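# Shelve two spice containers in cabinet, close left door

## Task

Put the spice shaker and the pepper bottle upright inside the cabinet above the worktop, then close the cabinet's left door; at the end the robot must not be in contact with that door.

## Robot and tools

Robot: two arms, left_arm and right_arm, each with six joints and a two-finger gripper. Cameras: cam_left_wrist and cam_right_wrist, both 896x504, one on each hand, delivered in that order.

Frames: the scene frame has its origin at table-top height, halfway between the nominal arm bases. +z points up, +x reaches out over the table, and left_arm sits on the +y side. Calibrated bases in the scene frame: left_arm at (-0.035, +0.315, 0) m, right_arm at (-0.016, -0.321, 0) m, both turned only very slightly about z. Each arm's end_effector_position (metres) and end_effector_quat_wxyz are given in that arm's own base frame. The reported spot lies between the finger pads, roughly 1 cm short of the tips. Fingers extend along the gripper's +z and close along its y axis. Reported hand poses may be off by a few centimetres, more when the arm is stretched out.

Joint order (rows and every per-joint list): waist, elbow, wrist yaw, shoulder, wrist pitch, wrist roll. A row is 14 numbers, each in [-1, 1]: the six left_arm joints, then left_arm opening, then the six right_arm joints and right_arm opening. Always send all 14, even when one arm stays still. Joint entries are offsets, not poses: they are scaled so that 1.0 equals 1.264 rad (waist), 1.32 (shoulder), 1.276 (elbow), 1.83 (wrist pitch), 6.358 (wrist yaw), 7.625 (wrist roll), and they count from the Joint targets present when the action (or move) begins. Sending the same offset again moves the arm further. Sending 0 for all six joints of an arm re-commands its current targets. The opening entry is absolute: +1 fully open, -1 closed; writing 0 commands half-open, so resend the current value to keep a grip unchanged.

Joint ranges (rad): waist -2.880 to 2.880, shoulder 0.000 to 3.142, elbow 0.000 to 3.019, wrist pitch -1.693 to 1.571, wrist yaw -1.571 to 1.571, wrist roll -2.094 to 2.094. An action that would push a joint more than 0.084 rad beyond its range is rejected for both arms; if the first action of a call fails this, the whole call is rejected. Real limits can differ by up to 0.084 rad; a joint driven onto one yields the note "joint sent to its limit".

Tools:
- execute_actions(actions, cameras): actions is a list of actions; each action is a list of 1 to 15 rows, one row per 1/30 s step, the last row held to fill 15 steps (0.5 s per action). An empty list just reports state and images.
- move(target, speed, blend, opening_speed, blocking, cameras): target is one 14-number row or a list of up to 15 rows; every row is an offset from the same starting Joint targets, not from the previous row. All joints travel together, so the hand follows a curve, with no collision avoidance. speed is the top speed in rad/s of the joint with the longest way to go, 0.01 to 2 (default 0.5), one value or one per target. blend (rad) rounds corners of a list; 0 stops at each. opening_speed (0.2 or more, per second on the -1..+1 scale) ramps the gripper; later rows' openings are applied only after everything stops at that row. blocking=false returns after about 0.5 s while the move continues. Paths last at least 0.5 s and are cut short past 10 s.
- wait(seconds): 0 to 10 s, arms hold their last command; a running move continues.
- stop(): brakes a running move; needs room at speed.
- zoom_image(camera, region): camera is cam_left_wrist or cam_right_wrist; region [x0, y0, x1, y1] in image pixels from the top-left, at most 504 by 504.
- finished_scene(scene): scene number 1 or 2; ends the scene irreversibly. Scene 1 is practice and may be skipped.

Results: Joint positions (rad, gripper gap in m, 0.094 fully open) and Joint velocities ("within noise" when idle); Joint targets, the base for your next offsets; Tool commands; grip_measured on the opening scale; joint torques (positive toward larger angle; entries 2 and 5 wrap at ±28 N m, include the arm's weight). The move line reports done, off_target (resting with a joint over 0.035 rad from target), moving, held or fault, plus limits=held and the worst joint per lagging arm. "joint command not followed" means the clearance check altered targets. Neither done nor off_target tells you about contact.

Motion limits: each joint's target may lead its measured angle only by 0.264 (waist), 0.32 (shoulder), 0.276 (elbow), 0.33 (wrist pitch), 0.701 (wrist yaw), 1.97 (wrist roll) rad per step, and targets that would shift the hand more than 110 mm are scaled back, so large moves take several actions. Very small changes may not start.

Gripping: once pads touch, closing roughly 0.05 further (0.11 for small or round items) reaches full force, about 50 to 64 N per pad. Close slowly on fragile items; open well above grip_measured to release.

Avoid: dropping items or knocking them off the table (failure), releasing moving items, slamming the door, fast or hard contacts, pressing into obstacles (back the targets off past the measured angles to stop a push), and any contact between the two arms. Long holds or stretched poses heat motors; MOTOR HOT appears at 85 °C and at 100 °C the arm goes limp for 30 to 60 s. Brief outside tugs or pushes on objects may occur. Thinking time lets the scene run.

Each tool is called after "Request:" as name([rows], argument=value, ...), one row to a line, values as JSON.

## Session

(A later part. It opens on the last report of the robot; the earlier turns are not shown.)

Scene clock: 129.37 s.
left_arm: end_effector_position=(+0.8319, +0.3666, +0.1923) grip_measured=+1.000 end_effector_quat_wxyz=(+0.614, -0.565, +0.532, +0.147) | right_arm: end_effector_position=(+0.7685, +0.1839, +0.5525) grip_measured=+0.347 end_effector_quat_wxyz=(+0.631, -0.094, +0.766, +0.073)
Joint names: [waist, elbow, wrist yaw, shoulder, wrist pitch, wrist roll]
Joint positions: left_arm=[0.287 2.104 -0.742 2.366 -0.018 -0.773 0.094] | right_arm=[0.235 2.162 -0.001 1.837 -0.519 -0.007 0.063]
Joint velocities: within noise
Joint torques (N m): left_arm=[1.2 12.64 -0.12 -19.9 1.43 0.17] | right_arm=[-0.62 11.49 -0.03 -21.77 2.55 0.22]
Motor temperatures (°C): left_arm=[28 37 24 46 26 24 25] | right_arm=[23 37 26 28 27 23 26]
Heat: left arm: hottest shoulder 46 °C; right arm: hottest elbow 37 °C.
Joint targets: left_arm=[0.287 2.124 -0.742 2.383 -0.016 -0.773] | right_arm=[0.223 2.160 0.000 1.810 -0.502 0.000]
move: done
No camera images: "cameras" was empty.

Request:
move(target=[0, 0, 0, 0, 0, 0, 1, 0, -0.3911, 0, -0.375, 0.0109, 0, 0.35], speed=0.35, cameras=["cam_right_wrist"])

Scene clock: 131.73 s.
left_arm: end_effector_position=(+0.8319, +0.3666, +0.1923) grip_measured=+1.000 end_effector_quat_wxyz=(+0.614, -0.565, +0.532, +0.147) | right_arm: end_effector_position=(+0.5810, +0.1390, +0.6034) grip_measured=+0.347 end_effector_quat_wxyz=(+0.645, -0.092, +0.755, +0.074)
Joint names: [waist, elbow, wrist yaw, shoulder, wrist pitch, wrist roll]
Joint positions: left_arm=[0.287 2.104 -0.742 2.366 -0.018 -0.773 0.094] | right_arm=[0.235 1.664 -0.001 1.322 -0.499 -0.007 0.063]
Joint velocities: within noise
Joint torques (N m): left_arm=[1.26 12.66 -0.11 -19.84 1.46 0.18] | right_arm=[-0.38 11.28 0 -11.34 2.66 0.18]
Motor temperatures (°C): left_arm=[28 37 24 46 26 24 25] | right_arm=[23 37 26 29 27 23 26]
Heat: left arm: hottest shoulder 46 °C; right arm: hottest elbow 37 °C.
Joint targets: left_arm=[0.287 2.124 -0.742 2.383 -0.016 -0.773] | right_arm=[0.223 1.661 0.000 1.315 -0.482 0.000]
move: done
camera_calibration:
cam_right_wrist: T_world_to_cam=[[0.1957, -0.970628, 0.139936, -0.0742911], [-0.757418, -0.240242, -0.607126, 0.859661], [0.622912, 0.012825, -0.782187, 0.234793], [0, 0, 0, 1]] pos_world=[0.519406, 0.131406, 0.71597]
Images, in order (width x height): cam_right_wrist 896x504.

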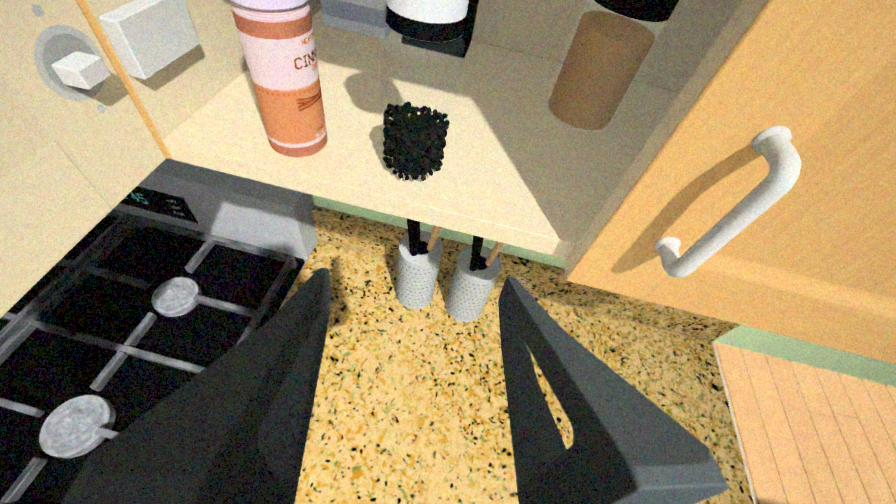

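Request:
move(target=[0, -0.9592, 0.1167, -0.5174, 0.4459, 0.1014, -0.9, -0.2555, -0.2382, 0, -0.3242, -0.0852, 0, 0.35], speed=0.6, cameras=["cam_left_wrist", "cam_right_wrist"])

Scene clock: 137.13 s.
left_arm: end_effector_position=(+0.6273, +0.1854, +0.2212) grip_measured=-0.897 end_effector_quat_wxyz=(+0.697, -0.106, +0.702, +0.098) | right_arm: end_effector_position=(+0.4202, -0.0365, +0.6000) grip_measured=+0.347 end_effector_quat_wxyz=(+0.646, +0.030, +0.762, -0.030)
Joint names: [waist, elbow, wrist yaw, shoulder, wrist pitch, wrist roll]
Joint positions: left_arm=[0.287 0.912 -0.002 1.707 0.786 -0.01 0.005] | right_arm=[-0.086 1.361 -0.001 0.895 -0.629 -0.007 0.063]
Joint velocities: within noise
Joint torques (N m): left_arm=[1.2 7.49 0.09 -12.16 2.1 0.23] | right_arm=[-0.91 10.84 -0.01 -3.31 1.44 0.2]
Motor temperatures (°C): left_arm=[28 37 24 46 26 24 25] | right_arm=[23 36 26 28 27 23 26]
Heat: left arm: hottest shoulder 46 °C; right arm: hottest elbow 36 °C.
Joint targets: left_arm=[0.287 0.900 0.000 1.699 0.800 0.000] | right_arm=[-0.100 1.357 0.000 0.887 -0.638 0.000]
move: done
camera_calibration:
cam_left_wrist: T_world_to_cam=[[0.21079, -0.96462, 0.158353, -0.00344296], [-0.637866, -0.258481, -0.725476, 0.629588], [0.74074, 0.051915, -0.669783, -0.201129], [0, 0, 0, 1]] pos_world=[0.551302, 0.169857, 0.322583]
cam_right_wrist: T_world_to_cam=[[-0.119998, -0.982835, 0.140126, -0.080579], [-0.797747, 0.0114447, -0.602884, 0.717241], [0.590932, -0.18413, -0.785427, 0.342789], [0, 0, 0, 1]] pos_world=[0.359942, -0.0242868, 0.71294]

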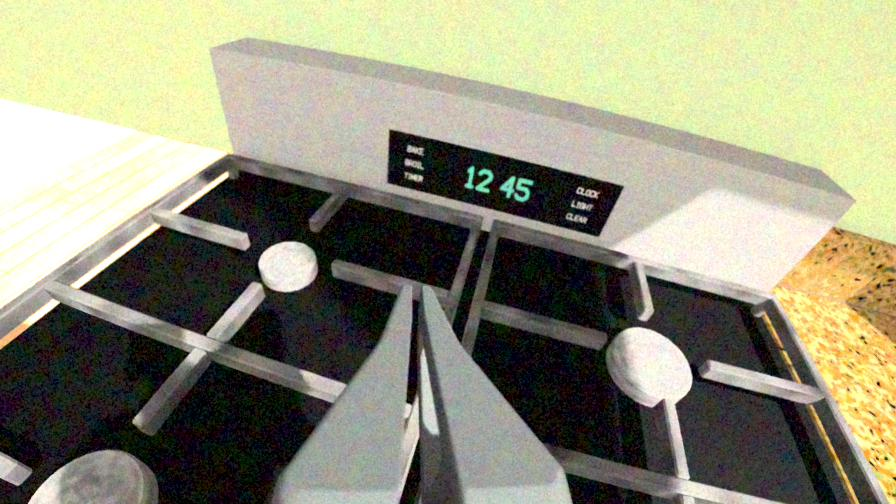

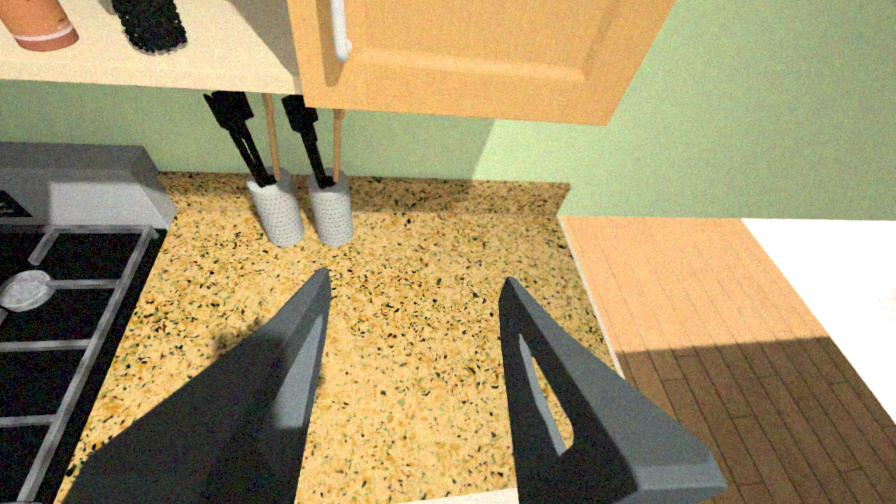

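Request:
move([
  [-0.148, -0.3135, 0, -0.5295, -0.1093, 0, -0.9, 0, 0, 0, 0, 0, 0, 0.35],
  [-0.3853, 0, 0, -0.7568, -0.3825, 0, -0.9, 0, 0, 0, 0, 0, 0, 0.35],
], speed=1.0, blend=0.15)

Scene clock: 141.30 s.
left_arm: end_effector_position=(+0.3809, -0.0743, +0.5558) grip_measured=-0.897 end_effector_quat_wxyz=(+0.794, +0.055, +0.600, -0.080) | right_arm: end_effector_position=(+0.4202, -0.0365, +0.6000) grip_measured=+0.347 end_effector_quat_wxyz=(+0.646, +0.030, +0.762, -0.030)
Joint names: [waist, elbow, wrist yaw, shoulder, wrist pitch, wrist roll]
Joint positions: left_arm=[-0.192 0.862 -0.001 0.696 0.11 -0.008 0.005] | right_arm=[-0.086 1.361 -0.001 0.895 -0.629 -0.007 0.063]
Joint velocities: within noise
Joint torques (N m): left_arm=[0.44 14.37 0.03 -0.38 0.99 0.2] | right_arm=[-1.44 10.61 -0.01 -4.25 1.54 0.21]
Motor temperatures (°C): left_arm=[28 37 24 44 26 24 25] | right_arm=[23 36 26 28 27 23 26]
Heat: left arm: hottest shoulder 44 °C; right arm: hottest elbow 36 °C.
Joint targets: left_arm=[-0.200 0.900 0.000 0.700 0.100 0.000] | right_arm=[-0.100 1.357 0.000 0.887 -0.638 0.000]
move: off_target (left_arm); left_arm: the elbow is farthest, 0.038 rad from its target
camera_calibration:
cam_left_wrist: T_world_to_cam=[[-0.299752, -0.945072, 0.130338, -0.0434423], [-0.456927, 0.0222895, -0.889225, 0.69098], [0.837476, -0.326102, -0.43851, 0.0254863], [0, 0, 0, 1]] pos_world=[0.281361, -0.0481465, 0.631274]
cam_right_wrist: T_world_to_cam=[[-0.119998, -0.982835, 0.140126, -0.080579], [-0.797747, 0.0114447, -0.602884, 0.717241], [0.590932, -0.18413, -0.785427, 0.342789], [0, 0, 0, 1]] pos_world=[0.359942, -0.0242868, 0.71294]

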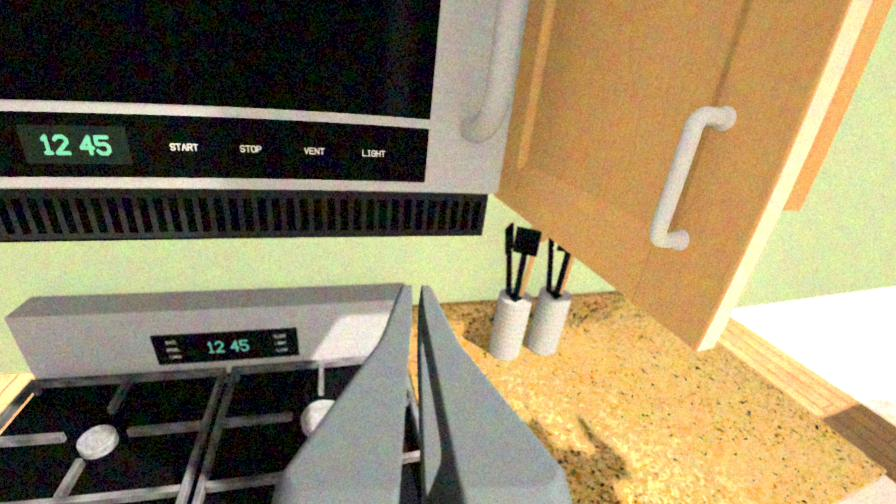

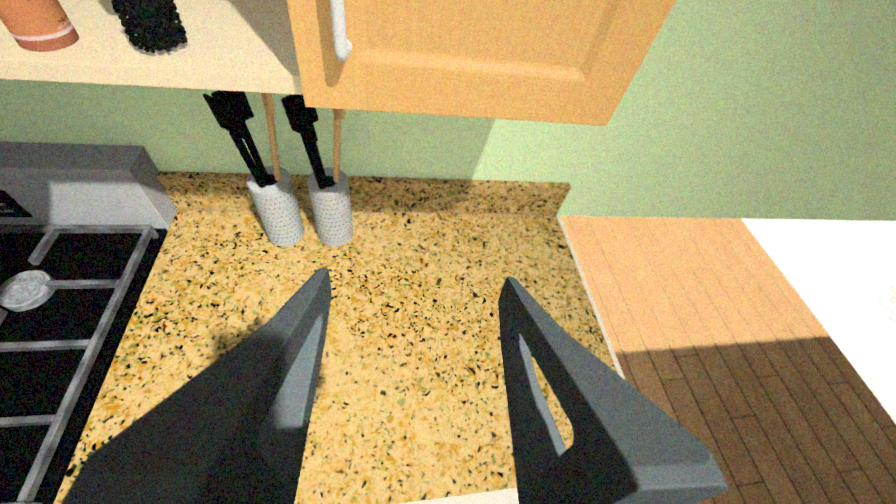

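Request:
move(target=[0.1139, 0.6003, 0.21, 0.5379, -0.1825, 0.001, -0.9, 0, 0, 0, 0, 0, 0, 0.35], speed=1.0)

Scene clock: 146.00 s.
left_arm: end_effector_position=(+0.4984, -0.1992, +0.5979) grip_measured=-0.897 end_effector_quat_wxyz=(+0.540, +0.453, +0.543, -0.456) | right_arm: end_effector_position=(+0.4202, -0.0365, +0.6000) grip_measured=+0.347 end_effector_quat_wxyz=(+0.646, +0.030, +0.762, -0.030)
Joint names: [waist, elbow, wrist yaw, shoulder, wrist pitch, wrist roll]
Joint positions: left_arm=[-0.063 1.615 1.333 1.395 -0.224 -0.002 0.005] | right_arm=[-0.086 1.361 -0.001 0.895 -0.629 -0.007 0.063]
Joint velocities: within noise
Joint torques (N m): left_arm=[1.85 15.2 0.07 -8.29 0.75 0.21] | right_arm=[-1.26 10.85 0.01 -3.08 1.39 0.21]
Motor temperatures (°C): left_arm=[28 38 24 43 26 24 25] | right_arm=[23 35 26 28 27 23 25]
Heat: left arm: hottest shoulder 43 °C; right arm: hottest elbow 35 °C.
Joint targets: left_arm=[-0.056 1.666 1.335 1.410 -0.233 0.008] | right_arm=[-0.100 1.357 0.000 0.887 -0.638 0.000]
move: off_target (left_arm); left_arm: the elbow is farthest, 0.051 rad from its target
camera_calibration:
cam_left_wrist: T_world_to_cam=[[-0.983158, -0.0979705, 0.15428, 0.363261], [-0.180302, 0.657881, -0.73122, 0.679083], [-0.02986, -0.746722, -0.664465, 0.388402], [0, 0, 0, 1]] pos_world=[0.491181, -0.121139, 0.698595]
cam_right_wrist: T_world_to_cam=[[-0.119998, -0.982835, 0.140126, -0.080579], [-0.797747, 0.0114447, -0.602884, 0.717241], [0.590932, -0.18413, -0.785427, 0.342789], [0, 0, 0, 1]] pos_world=[0.359942, -0.0242868, 0.71294]

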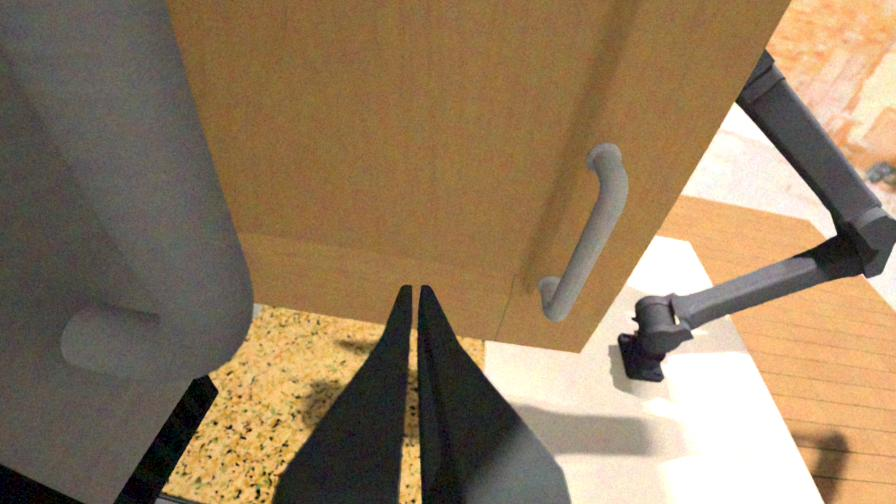

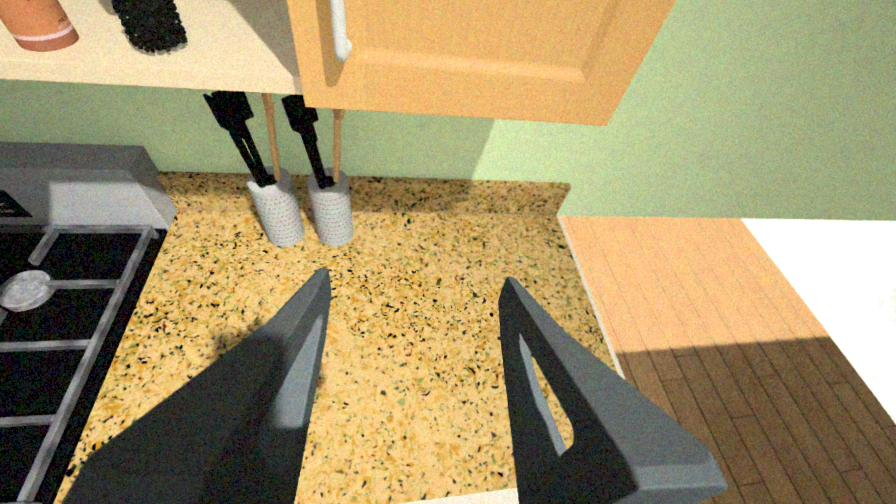

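Request:
move([
  [-0.0418, -0.1379, -0.0393, -0.1167, -0.0038, 0, -0.9, 0, 0, 0, 0, 0, 0, 0.35],
  [-0.1495, -0.045, -0.0608, -0.047, -0.0009, 0, -0.9, 0, 0, 0, 0, 0, 0, 0.35],
  [-0.2816, -0.0138, -0.1035, -0.0156, -0.0005, 0, -0.9, 0, 0, 0, 0, 0, 0, 0.35],
  [-0.3837, 0.0788, -0.1458, 0.0705, -0.003, 0, -0.9, 0, 0, 0, 0, 0, 0, 0.35],
  [-0.4465, 0.2331, -0.1857, 0.1962, -0.0199, 0, -0.9, 0, 0, 0, 0, 0, 0, 0.35],
  [-0.4636, 0.3945, -0.2083, 0.312, -0.0489, 0, -0.9, 0, 0, 0, 0, 0, 0, 0.35],
], speed=[0.6, 0.4, 0.5, 0.5, 0.5, 0.4], blend=[0.05, 0.05, 0.1, 0.1, 0.1, 0])

Scene clock: 152.47 s.
left_arm: end_effector_position=(+0.6266, -0.4642, +0.6084) grip_measured=-0.897 end_effector_quat_wxyz=(+0.674, +0.224, +0.667, -0.226) | right_arm: end_effector_position=(+0.4202, -0.0365, +0.6000) grip_measured=+0.347 end_effector_quat_wxyz=(+0.646, +0.030, +0.762, -0.030)
Joint names: [waist, elbow, wrist yaw, shoulder, wrist pitch, wrist roll]
Joint positions: left_arm=[-0.634 2.116 0.013 1.793 -0.314 0 0.005] | right_arm=[-0.086 1.361 -0.001 0.895 -0.629 -0.007 0.063]
Joint velocities: within noise
Joint torques (N m): left_arm=[0.67 15.58 -0.07 -13.04 1.17 0.21] | right_arm=[-0.5 11.02 0.02 -4.48 1.44 0.2]
Motor temperatures (°C): left_arm=[28 39 24 41 26 24 25] | right_arm=[23 35 26 28 27 23 25]
Heat: left arm: hottest shoulder 41 °C; right arm: hottest elbow 35 °C.
Joint targets: left_arm=[-0.642 2.170 0.011 1.822 -0.323 0.008] | right_arm=[-0.100 1.357 0.000 0.887 -0.638 0.000]
move: off_target (left_arm); left_arm: the elbow is farthest, 0.053 rad from its target
camera_calibration:
cam_left_wrist: T_world_to_cam=[[-0.655259, -0.740872, 0.147455, -0.0380076], [-0.57103, 0.35801, -0.738752, 0.994483], [0.49453, -0.568275, -0.65765, -0.0486141], [0, 0, 0, 1]] pos_world=[0.567016, -0.41182, 0.70831]
cam_right_wrist: T_world_to_cam=[[-0.119998, -0.982835, 0.140126, -0.080579], [-0.797747, 0.0114447, -0.602884, 0.717241], [0.590932, -0.18413, -0.785427, 0.342789], [0, 0, 0, 1]] pos_world=[0.359942, -0.0242868, 0.71294]

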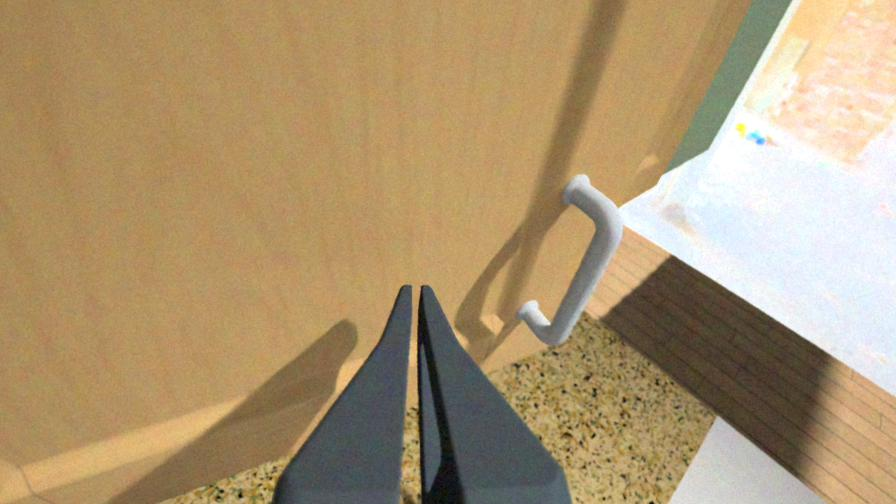

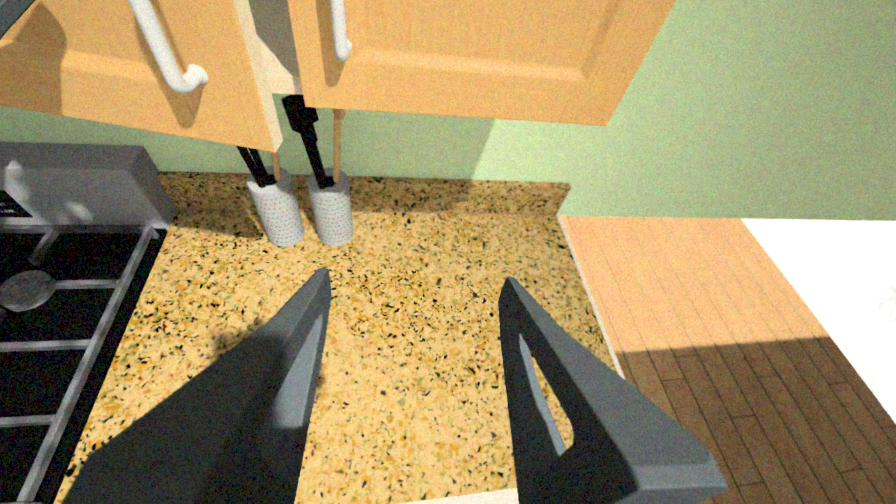

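Request:
move(target=[0.0158, 0.2571, -0.0181, 0.1689, -0.0623, 0, -0.9, 0, 0, 0, 0, 0, 0, 0.35], speed=0.3)

Scene clock: 154.47 s.
left_arm: end_effector_position=(+0.6832, -0.4790, +0.6100) grip_measured=-0.897 end_effector_quat_wxyz=(+0.686, +0.184, +0.679, -0.187) | right_arm: end_effector_position=(+0.4202, -0.0365, +0.6000) grip_measured=+0.347 end_effector_quat_wxyz=(+0.646, +0.030, +0.762, -0.030)
Joint names: [waist, elbow, wrist yaw, shoulder, wrist pitch, wrist roll]
Joint positions: left_arm=[-0.632 2.445 -0.102 2.006 -0.427 0 0.005] | right_arm=[-0.086 1.361 -0.001 0.895 -0.629 -0.007 0.063]
Joint velocities: within noise
Joint torques (N m): left_arm=[2.08 15.06 -0.08 -14.51 1.22 0.19] | right_arm=[-0.97 10.63 0.01 -4.31 1.42 0.17]
Motor temperatures (°C): left_arm=[28 40 24 41 26 24 25] | right_arm=[23 35 26 28 27 23 25]
Heat: left arm: hottest shoulder 41 °C; right arm: hottest elbow 35 °C.
Joint targets: left_arm=[-0.622 2.498 -0.104 2.045 -0.437 0.008] | right_arm=[-0.100 1.357 0.000 0.887 -0.638 0.000]
move: off_target (left_arm); left_arm: the elbow is farthest, 0.053 rad from its target
camera_calibration:
cam_left_wrist: T_world_to_cam=[[-0.564348, -0.812056, 0.148582, -0.109029], [-0.608249, 0.287328, -0.739916, 1.02556], [0.558161, -0.507945, -0.656086, -0.0993664], [0, 0, 0, 1]] pos_world=[0.61773, -0.433684, 0.709837]
cam_right_wrist: T_world_to_cam=[[-0.119998, -0.982835, 0.140126, -0.080579], [-0.797747, 0.0114447, -0.602884, 0.717241], [0.590932, -0.18413, -0.785427, 0.342789], [0, 0, 0, 1]] pos_world=[0.359942, -0.0242868, 0.71294]

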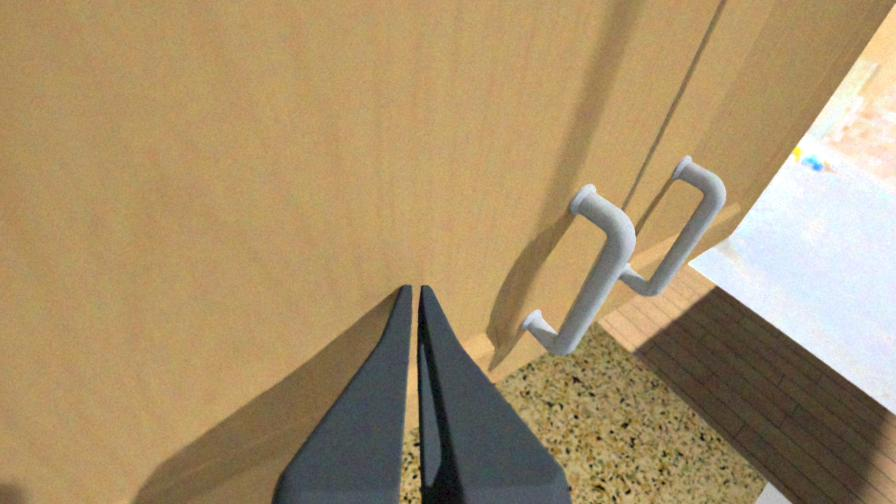

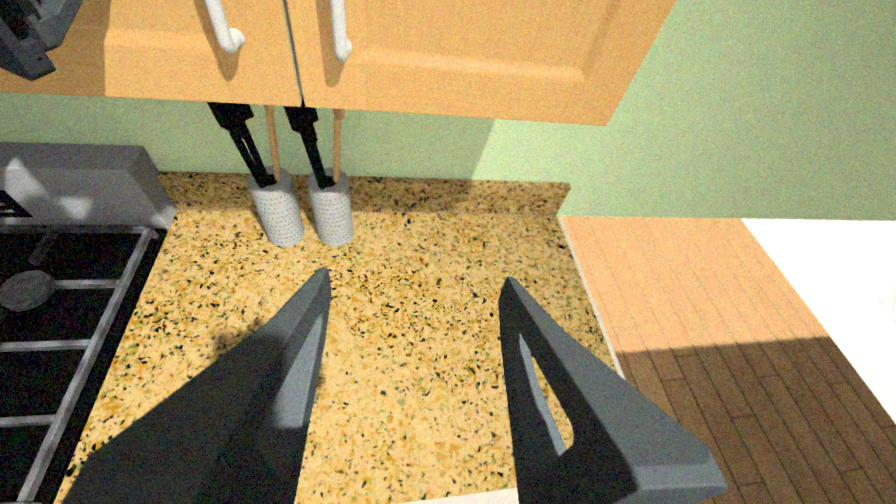

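Request:
zoom_image(camera="cam_right_wrist", region=[180, 0, 430, 140])

Request:
zoom_image(camera="cam_left_wrist", region=[480, 0, 880, 380])

Scaled by 2.016 from the camera's 896x504 image, which has a finer 1280x720 frame.

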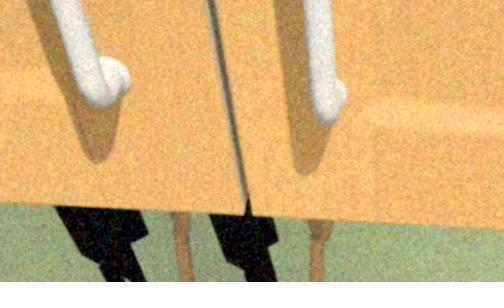

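Scaled by 1.260 from the camera's 896x504 image, which has a finer 1280x720 frame.

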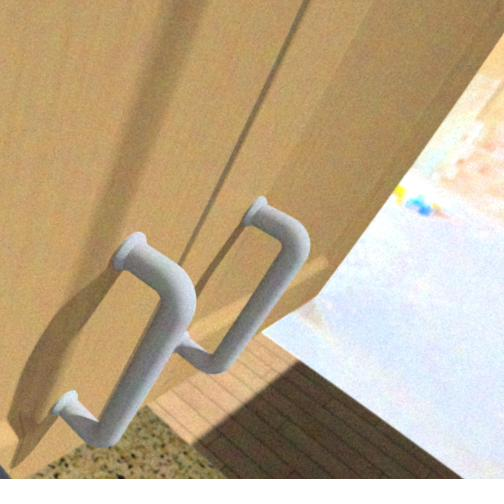

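Request:
move(target=[0.0063, 0.0274, 0.0006, 0.0136, -0.0066, 0, -0.9, 0, 0, 0, 0, 0, 0, 0.35], speed=0.2, cameras=["cam_right_wrist"])

Request:
zoom_image(camera="cam_right_wrist", region=[180, 0, 430, 140])

Scene clock: 155.70 s.
left_arm: end_effector_position=(+0.6836, -0.4803, +0.6130) grip_measured=-0.897 end_effector_quat_wxyz=(+0.685, +0.185, +0.679, -0.188) | right_arm: end_effector_position=(+0.4202, -0.0365, +0.6000) grip_measured=+0.347 end_effector_quat_wxyz=(+0.646, +0.030, +0.762, -0.030)
Joint names: [waist, elbow, wrist yaw, shoulder, wrist pitch, wrist roll]
Joint positions: left_arm=[-0.632 2.476 -0.098 2.019 -0.446 0 0.005] | right_arm=[-0.086 1.361 -0.001 0.895 -0.629 -0.007 0.063]
Joint velocities: within noise
Joint torques (N m): left_arm=[2.67 15.49 -0.11 -14.04 1.4 0.2] | right_arm=[-1.49 11.02 -0.04 -3.02 1.58 0.17]
Motor temperatures (°C): left_arm=[28 40 24 41 26 24 25] | right_arm=[23 35 26 28 27 23 25]
Heat: left arm: hottest shoulder 41 °C; right arm: hottest elbow 35 °C.
Joint targets: left_arm=[-0.614 2.533 -0.101 2.063 -0.449 0.008] | right_arm=[-0.100 1.357 0.000 0.887 -0.638 0.000]
move: off_target (left_arm); left_arm: the elbow is farthest, 0.057 rad from its target
camera_calibration:
cam_right_wrist: T_world_to_cam=[[-0.119998, -0.982835, 0.140126, -0.080579], [-0.797747, 0.0114447, -0.602884, 0.717241], [0.590932, -0.18413, -0.785427, 0.342789], [0, 0, 0, 1]] pos_world=[0.359942, -0.0242868, 0.71294]
Images, in order (width x height): cam_right_wrist 896x504.

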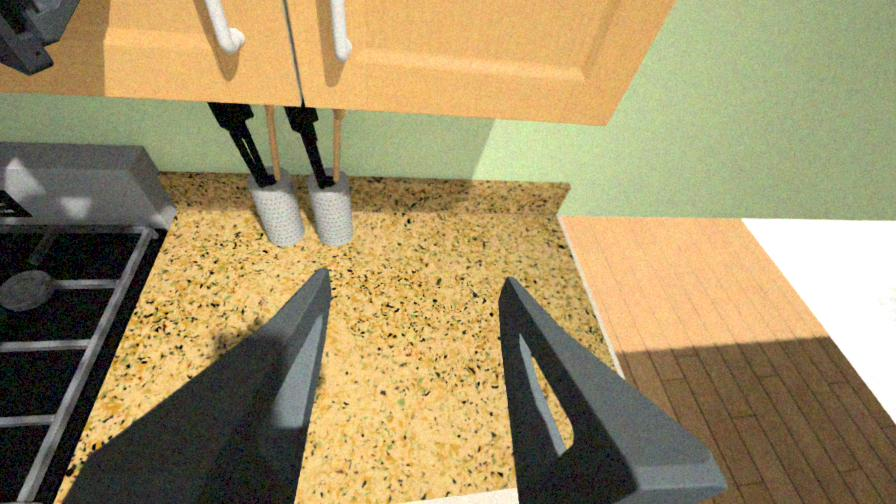

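Scaled by 2.016 from the camera's 896x504 image, which has a finer 1280x720 frame.

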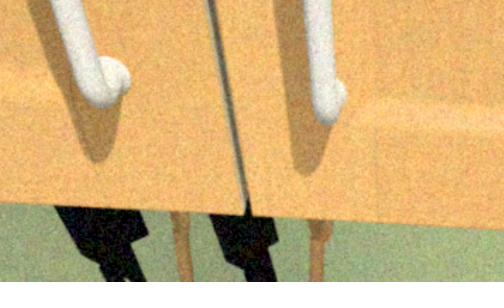

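Request:
move([
  [-0.0222, -0.3393, 0.0176, -0.1992, 0.0689, 0, -0.9, 0, 0, 0, 0, 0, 0, 0.35],
  [0.0902, -0.9663, 0.0159, -0.7295, 0.1361, 0, -0.9, 0, 0, 0, 0, 0, 0, 0.35],
], speed=[0.5, 0.8], blend=[0.1, 0])

Request:
zoom_image(camera="cam_right_wrist", region=[180, 0, 430, 140])

Scene clock: 158.67 s.
left_arm: end_effector_position=(+0.4629, -0.2583, +0.5788) grip_measured=-0.897 end_effector_quat_wxyz=(+0.684, +0.178, +0.685, -0.178) | right_arm: end_effector_position=(+0.4202, -0.0365, +0.6000) grip_measured=+0.347 end_effector_quat_wxyz=(+0.646, +0.030, +0.762, -0.030)
Joint names: [waist, elbow, wrist yaw, shoulder, wrist pitch, wrist roll]
Joint positions: left_arm=[-0.508 1.312 0.002 1.1 -0.214 0 0.005] | right_arm=[-0.086 1.361 -0.001 0.895 -0.629 -0.007 0.063]
Joint velocities: within noise
Joint torques (N m): left_arm=[1.9 10.04 -0.06 -5.77 2.09 0.2] | right_arm=[-0.56 10.77 0 -3.37 1.5 0.17]
Motor temperatures (°C): left_arm=[28 40 24 41 26 24 25] | right_arm=[23 34 26 28 27 23 25]
Heat: left arm: hottest shoulder 41 °C; right arm: hottest elbow 34 °C.
Joint targets: left_arm=[-0.500 1.300 0.000 1.100 -0.200 0.008] | right_arm=[-0.100 1.357 0.000 0.887 -0.638 0.000]
move: done
camera_calibration:
cam_left_wrist: T_world_to_cam=[[-0.546227, -0.824384, 0.148413, -0.0610229], [-0.621807, 0.280352, -0.731272, 0.804489], [0.561241, -0.491725, -0.665744, 0.123482], [0, 0, 0, 1]] pos_world=[0.397601, -0.215127, 0.679564]
cam_right_wrist: T_world_to_cam=[[-0.119998, -0.982835, 0.140126, -0.080579], [-0.797747, 0.0114447, -0.602884, 0.717241], [0.590932, -0.18413, -0.785427, 0.342789], [0, 0, 0, 1]] pos_world=[0.359942, -0.0242868, 0.71294]

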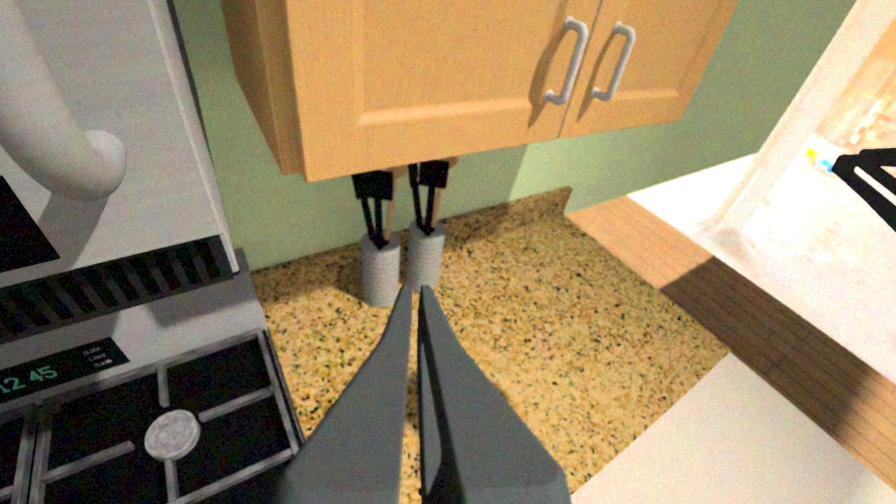

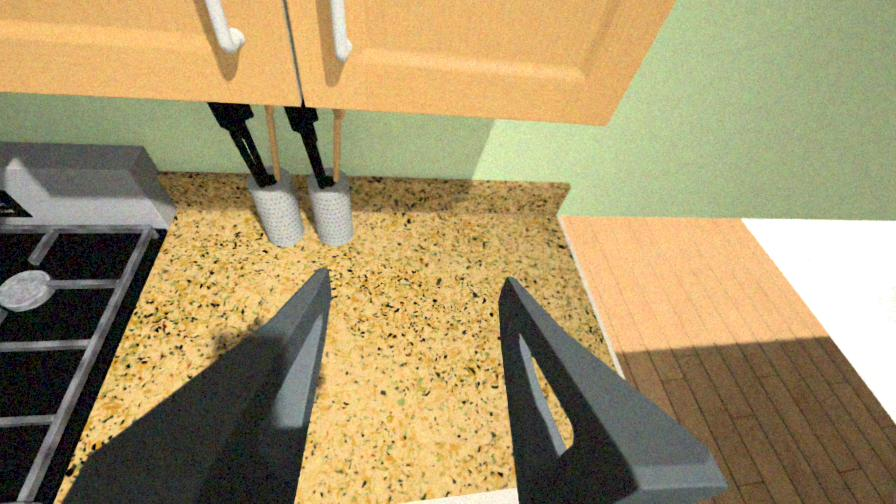

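Scaled by 2.016 from the camera's 896x504 image, which has a finer 1280x720 frame.

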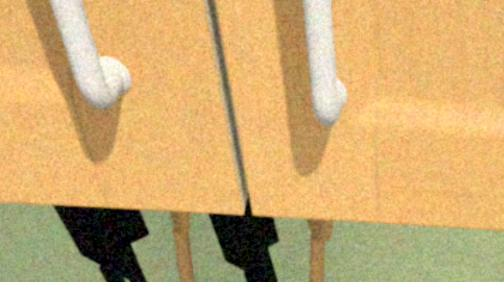

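Request:
move([
  [0.6329, -0.3135, 0, -0.303, 0.1639, 0, -0.9, 0.2524, 0.2265, 0.0333, 0.3394, 0.2148, 0.001, 0.277],
  [0.6329, -0.3135, 0, -0.303, 0.1639, 0, -0.9, 0.216, 0.3401, 0.0283, 0.4492, 0.2148, 0.001, 0.277],
  [0.6329, -0.3135, 0, -0.303, 0.1639, 0, -0.9, 0.216, 0.3401, 0.0283, 0.4492, 0.2148, 0.001, -0.9],
], speed=[1.0, 0.4, 0.4], cameras=["cam_right_wrist"])

Scene clock: 169.17 s.
left_arm: end_effector_position=(+0.3706, +0.1107, +0.5776) grip_measured=-0.897 end_effector_quat_wxyz=(+0.795, -0.086, +0.590, +0.117) | right_arm: end_effector_position=(+0.6583, +0.0914, +0.6106) grip_measured=-0.814 end_effector_quat_wxyz=(+0.706, -0.002, +0.708, +0.001)
Joint names: [waist, elbow, wrist yaw, shoulder, wrist pitch, wrist roll]
Joint positions: left_arm=[0.292 0.913 0 0.705 0.087 0.001 0.005] | right_arm=[0.185 1.728 0.181 1.47 -0.261 -0.001 0.009]
Joint velocities: within noise
Joint torques (N m): left_arm=[1.85 9.81 0.01 -1.03 1.89 0.21] | right_arm=[-1.44 17.55 -0.06 -13.16 2.43 0.23]
Motor temperatures (°C): left_arm=[28 39 24 39 26 24 25] | right_arm=[23 35 26 27 27 23 25]
Heat: left arm: hottest shoulder 39 °C; right arm: hottest elbow 35 °C.
Joint targets: left_arm=[0.300 0.900 0.000 0.700 0.100 0.008] | right_arm=[0.173 1.791 0.180 1.480 -0.245 0.008]
move: off_target (right_arm); target 3's new numbers were sent with right_arm's elbow 0.063 rad from that target; right_arm: the elbow is farthest, 0.063 rad from its target
camera_calibration:
cam_right_wrist: T_world_to_cam=[[-0.05378, -0.990457, 0.126892, 0.0374608], [-0.689473, -0.0550893, -0.722214, 0.919722], [0.722312, -0.12633, -0.679931, 0.0777614], [0, 0, 0, 1]] pos_world=[0.57997, 0.0975938, 0.712355]
Images, in order (width x height): cam_right_wrist 896x504.

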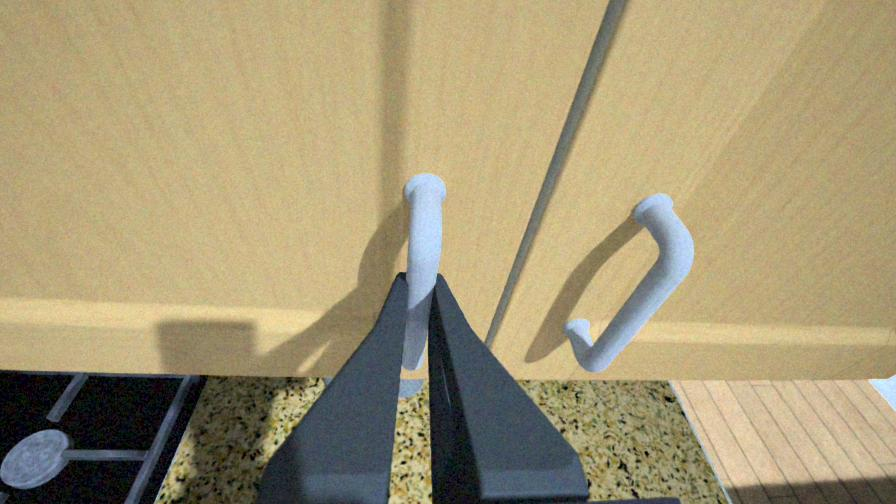

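Request:
move([
  [0, 0, 0, 0, 0, 0, -0.9, 0.0981, -0.1238, 0.0448, -0.0795, 0, 0, -0.9],
  [0, 0, 0, 0, 0, 0, -0.9, 0.1883, -0.1661, 0.0846, -0.122, 0, 0, -0.9],
  [0, 0, 0, 0, 0, 0, -0.9, 0.3307, -0.1912, 0.1349, -0.1485, 0, 0, -0.9],
  [0, 0, 0, 0, 0, 0, -0.9, 0.4684, -0.1293, 0.1733, -0.1182, 0, 0, -0.9],
  [0, 0, 0, 0, 0, 0, -0.9, 0.5823, -0.0831, 0.1905, -0.0788, 0, 0, -0.9],
], speed=[0.4, 0.6, 0.6, 0.6, 0.5], blend=[0.05, 0.08, 0.08, 0.08, 0])

Scene clock: 172.67 s.
left_arm: end_effector_position=(+0.3706, +0.1107, +0.5776) grip_measured=-0.897 end_effector_quat_wxyz=(+0.795, -0.086, +0.590, +0.117) | right_arm: end_effector_position=(+0.4393, +0.2712, +0.6096) grip_measured=-0.815 end_effector_quat_wxyz=(+0.685, +0.175, +0.685, -0.175)
Joint names: [waist, elbow, wrist yaw, shoulder, wrist pitch, wrist roll]
Joint positions: left_arm=[0.292 0.913 0 0.705 0.087 0.001 0.005] | right_arm=[0.888 1.618 1.388 1.368 -0.248 -0.001 0.009]
Joint velocities: within noise
Joint torques (N m): left_arm=[1.85 9.74 0.01 -1.14 1.92 0.19] | right_arm=[1.67 17.5 0.16 -9.93 1.68 0.14]
Motor temperatures (°C): left_arm=[28 39 24 38 26 24 25] | right_arm=[23 35 26 27 27 23 26]
Heat: left arm: hottest elbow 39 °C; right arm: hottest elbow 35 °C.
Joint targets: left_arm=[0.300 0.900 0.000 0.700 0.100 0.008] | right_arm=[0.909 1.685 1.391 1.376 -0.245 0.008]
move: off_target (right_arm); blend cut to 0.072 rad at target 4; right_arm: the elbow is farthest, 0.067 rad from its target
camera_calibration:
cam_left_wrist: T_world_to_cam=[[0.17346, -0.977582, 0.119352, -0.0399962], [-0.401994, -0.180915, -0.897591, 0.708509], [0.899062, 0.107717, -0.424364, 0.0249677], [0, 0, 0, 1]] pos_world=[0.269307, 0.0863908, 0.65132]
cam_right_wrist: T_world_to_cam=[[-0.526235, -0.841234, 0.124103, 0.372646], [-0.627059, 0.285327, -0.724835, 0.659795], [0.574346, -0.459254, -0.677652, 0.411952], [0, 0, 0, 1]] pos_world=[0.373226, 0.314416, 0.711156]

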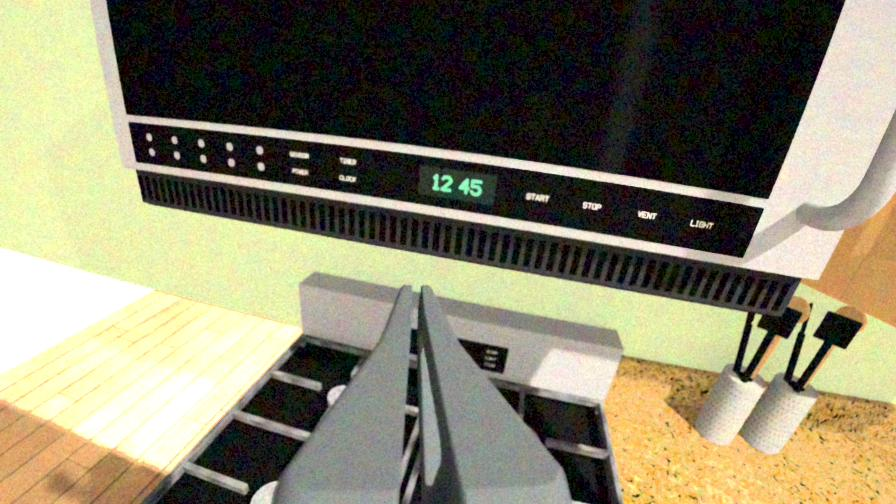

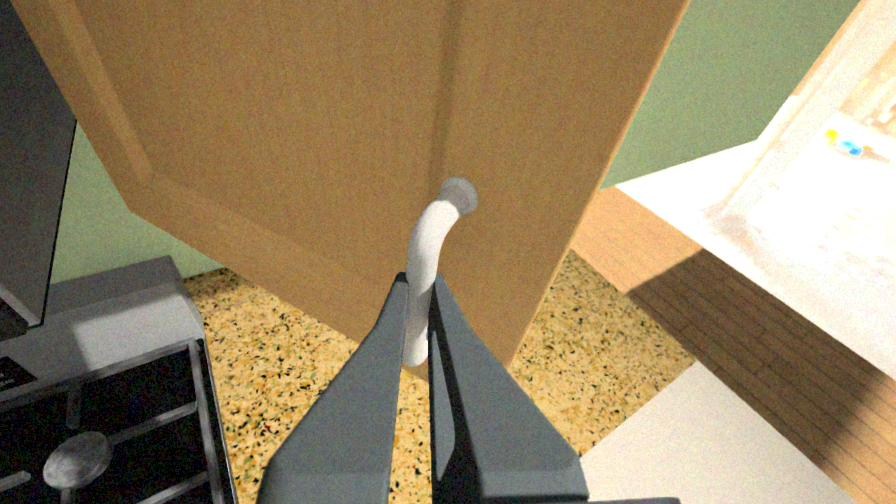

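Request:
move([
  [0, 0, 0, 0, 0, 0, -0.9, 0, 0, 0, 0, 0, 0, 0.277],
  [0, 0, 0, 0, 0, 0, -0.9, 0.0752, -0.0901, 0.0039, -0.0492, -0.0027, 0, 0.277],
  [0, 0, 0, 0, 0, 0, -0.9, 0.11, -0.2367, -0.0153, -0.228, -0.041, 0, 0.277],
  [0, 0, 0, 0, 0, 0, -0.9, -0.1408, -0.4353, -0.0889, -0.4621, -0.071, 0, 0.277],
], speed=[0.5, 0.5, 0.7, 1.0], blend=[0, 0.03, 0.05, 0])

Scene clock: 175.47 s.
left_arm: end_effector_position=(+0.3706, +0.1107, +0.5776) grip_measured=-0.897 end_effector_quat_wxyz=(+0.795, -0.086, +0.590, +0.117) | right_arm: end_effector_position=(+0.3391, +0.1391, +0.5783) grip_measured=+0.274 end_effector_quat_wxyz=(+0.706, +0.030, +0.707, -0.031)
Joint names: [waist, elbow, wrist yaw, shoulder, wrist pitch, wrist roll]
Joint positions: left_arm=[0.292 0.913 0 0.705 0.087 0.001 0.005] | right_arm=[0.744 1.133 0.829 0.768 -0.366 0 0.06]
Joint velocities: within noise
Joint torques (N m): left_arm=[1.85 9.74 0.01 -1.14 1.91 0.2] | right_arm=[-1.49 11.19 -0.21 -1.49 1.21 0.17]
Motor temperatures (°C): left_arm=[28 39 24 38 26 24 25] | right_arm=[23 35 26 27 27 23 25]
Heat: left arm: hottest elbow 39 °C; right arm: hottest elbow 35 °C.
Joint targets: left_arm=[0.300 0.900 0.000 0.700 0.100 0.008] | right_arm=[0.732 1.129 0.826 0.766 -0.375 0.008]
move: done
camera_calibration:
cam_left_wrist: T_world_to_cam=[[0.17346, -0.977582, 0.119352, -0.0399962], [-0.401994, -0.180915, -0.897591, 0.708509], [0.899062, 0.107717, -0.424364, 0.0249677], [0, 0, 0, 1]] pos_world=[0.269307, 0.0863908, 0.65132]
cam_right_wrist: T_world_to_cam=[[-0.142527, -0.981634, 0.126807, 0.1005], [-0.689979, 0.0066805, -0.723798, 0.671455], [0.709658, -0.190655, -0.678259, 0.304688], [0, 0, 0, 1]] pos_world=[0.261389, 0.152259, 0.679911]

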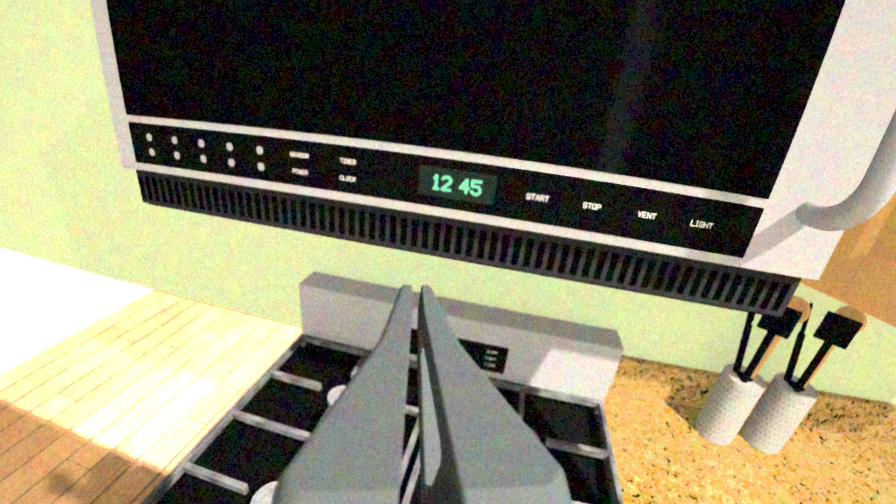

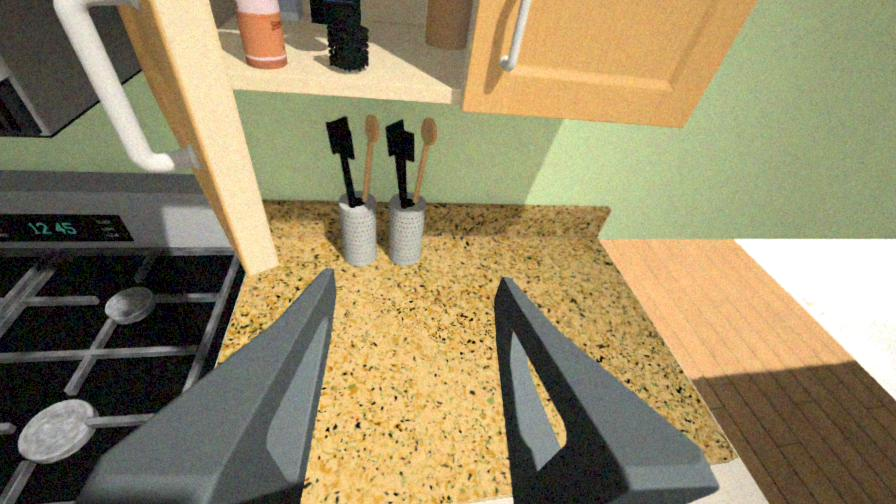

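Request:
move(target=[-0.504, 0.4859, 0.114, 0.4144, -0.1891, 0, -0.9, -0.6582, 0.1787, -0.1299, 0.0917, -0.1437, -0.001, 0.35], speed=1.2)

Scene clock: 177.90 s.
left_arm: end_effector_position=(+0.4676, -0.2851, +0.5976) grip_measured=-0.897 end_effector_quat_wxyz=(+0.609, +0.358, +0.611, -0.358) | right_arm: end_effector_position=(+0.4187, -0.0381, +0.5707) grip_measured=+0.347 end_effector_quat_wxyz=(+0.629, +0.035, +0.776, -0.029)
Joint names: [waist, elbow, wrist yaw, shoulder, wrist pitch, wrist roll]
Joint positions: left_arm=[-0.337 1.467 0.723 1.234 -0.237 0.001 0.005] | right_arm=[-0.088 1.298 0.004 0.875 -0.63 0 0.063]
Joint velocities: within noise
Joint torques (N m): left_arm=[1.14 15.56 0.07 -6.3 1.01 0.2] | right_arm=[-0.62 16.92 -0.15 -1.67 1.61 0.12]
Motor temperatures (°C): left_arm=[28 39 24 37 26 24 25] | right_arm=[23 36 26 27 27 23 25]
Heat: left arm: hottest elbow 39 °C; right arm: hottest elbow 36 °C.
Joint targets: left_arm=[-0.337 1.520 0.725 1.247 -0.246 0.008] | right_arm=[-0.100 1.357 0.000 0.887 -0.638 0.000]
move: off_target (left_arm, right_arm); left_arm: the elbow is farthest, 0.053 rad from its target; right_arm: the elbow is farthest, 0.059 rad from its target
camera_calibration:
cam_left_wrist: T_world_to_cam=[[-0.896753, -0.416241, 0.150257, 0.195854], [-0.384477, 0.564706, -0.730263, 0.798209], [0.219114, -0.712636, -0.666438, 0.217612], [0, 0, 0, 1]] pos_world=[0.434844, -0.214153, 0.698498]
cam_right_wrist: T_world_to_cam=[[-0.121538, -0.98326, 0.135753, -0.0750605], [-0.823103, 0.0234026, -0.56741, 0.68916], [0.554734, -0.180701, -0.812168, 0.35093], [0, 0, 0, 1]] pos_world=[0.363454, -0.0265186, 0.68624]

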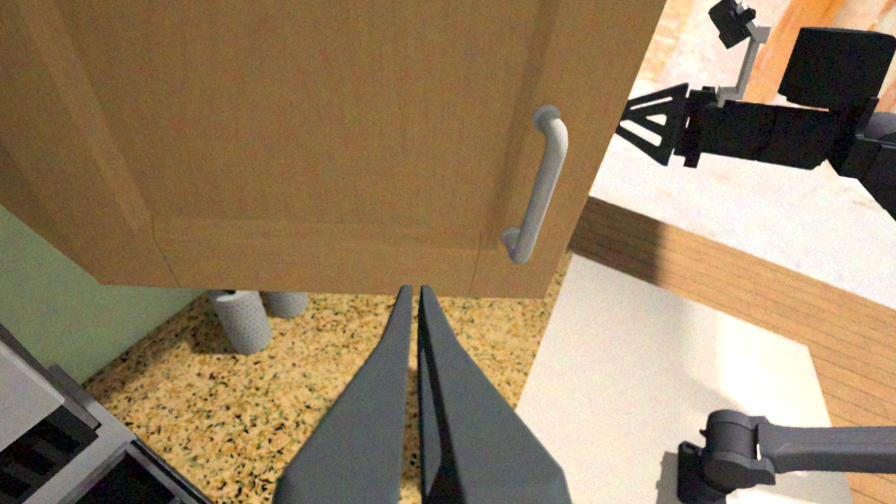

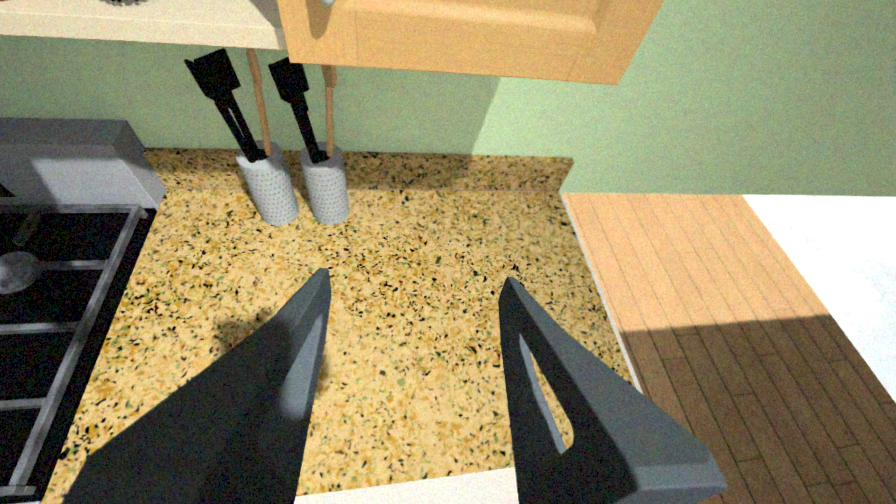

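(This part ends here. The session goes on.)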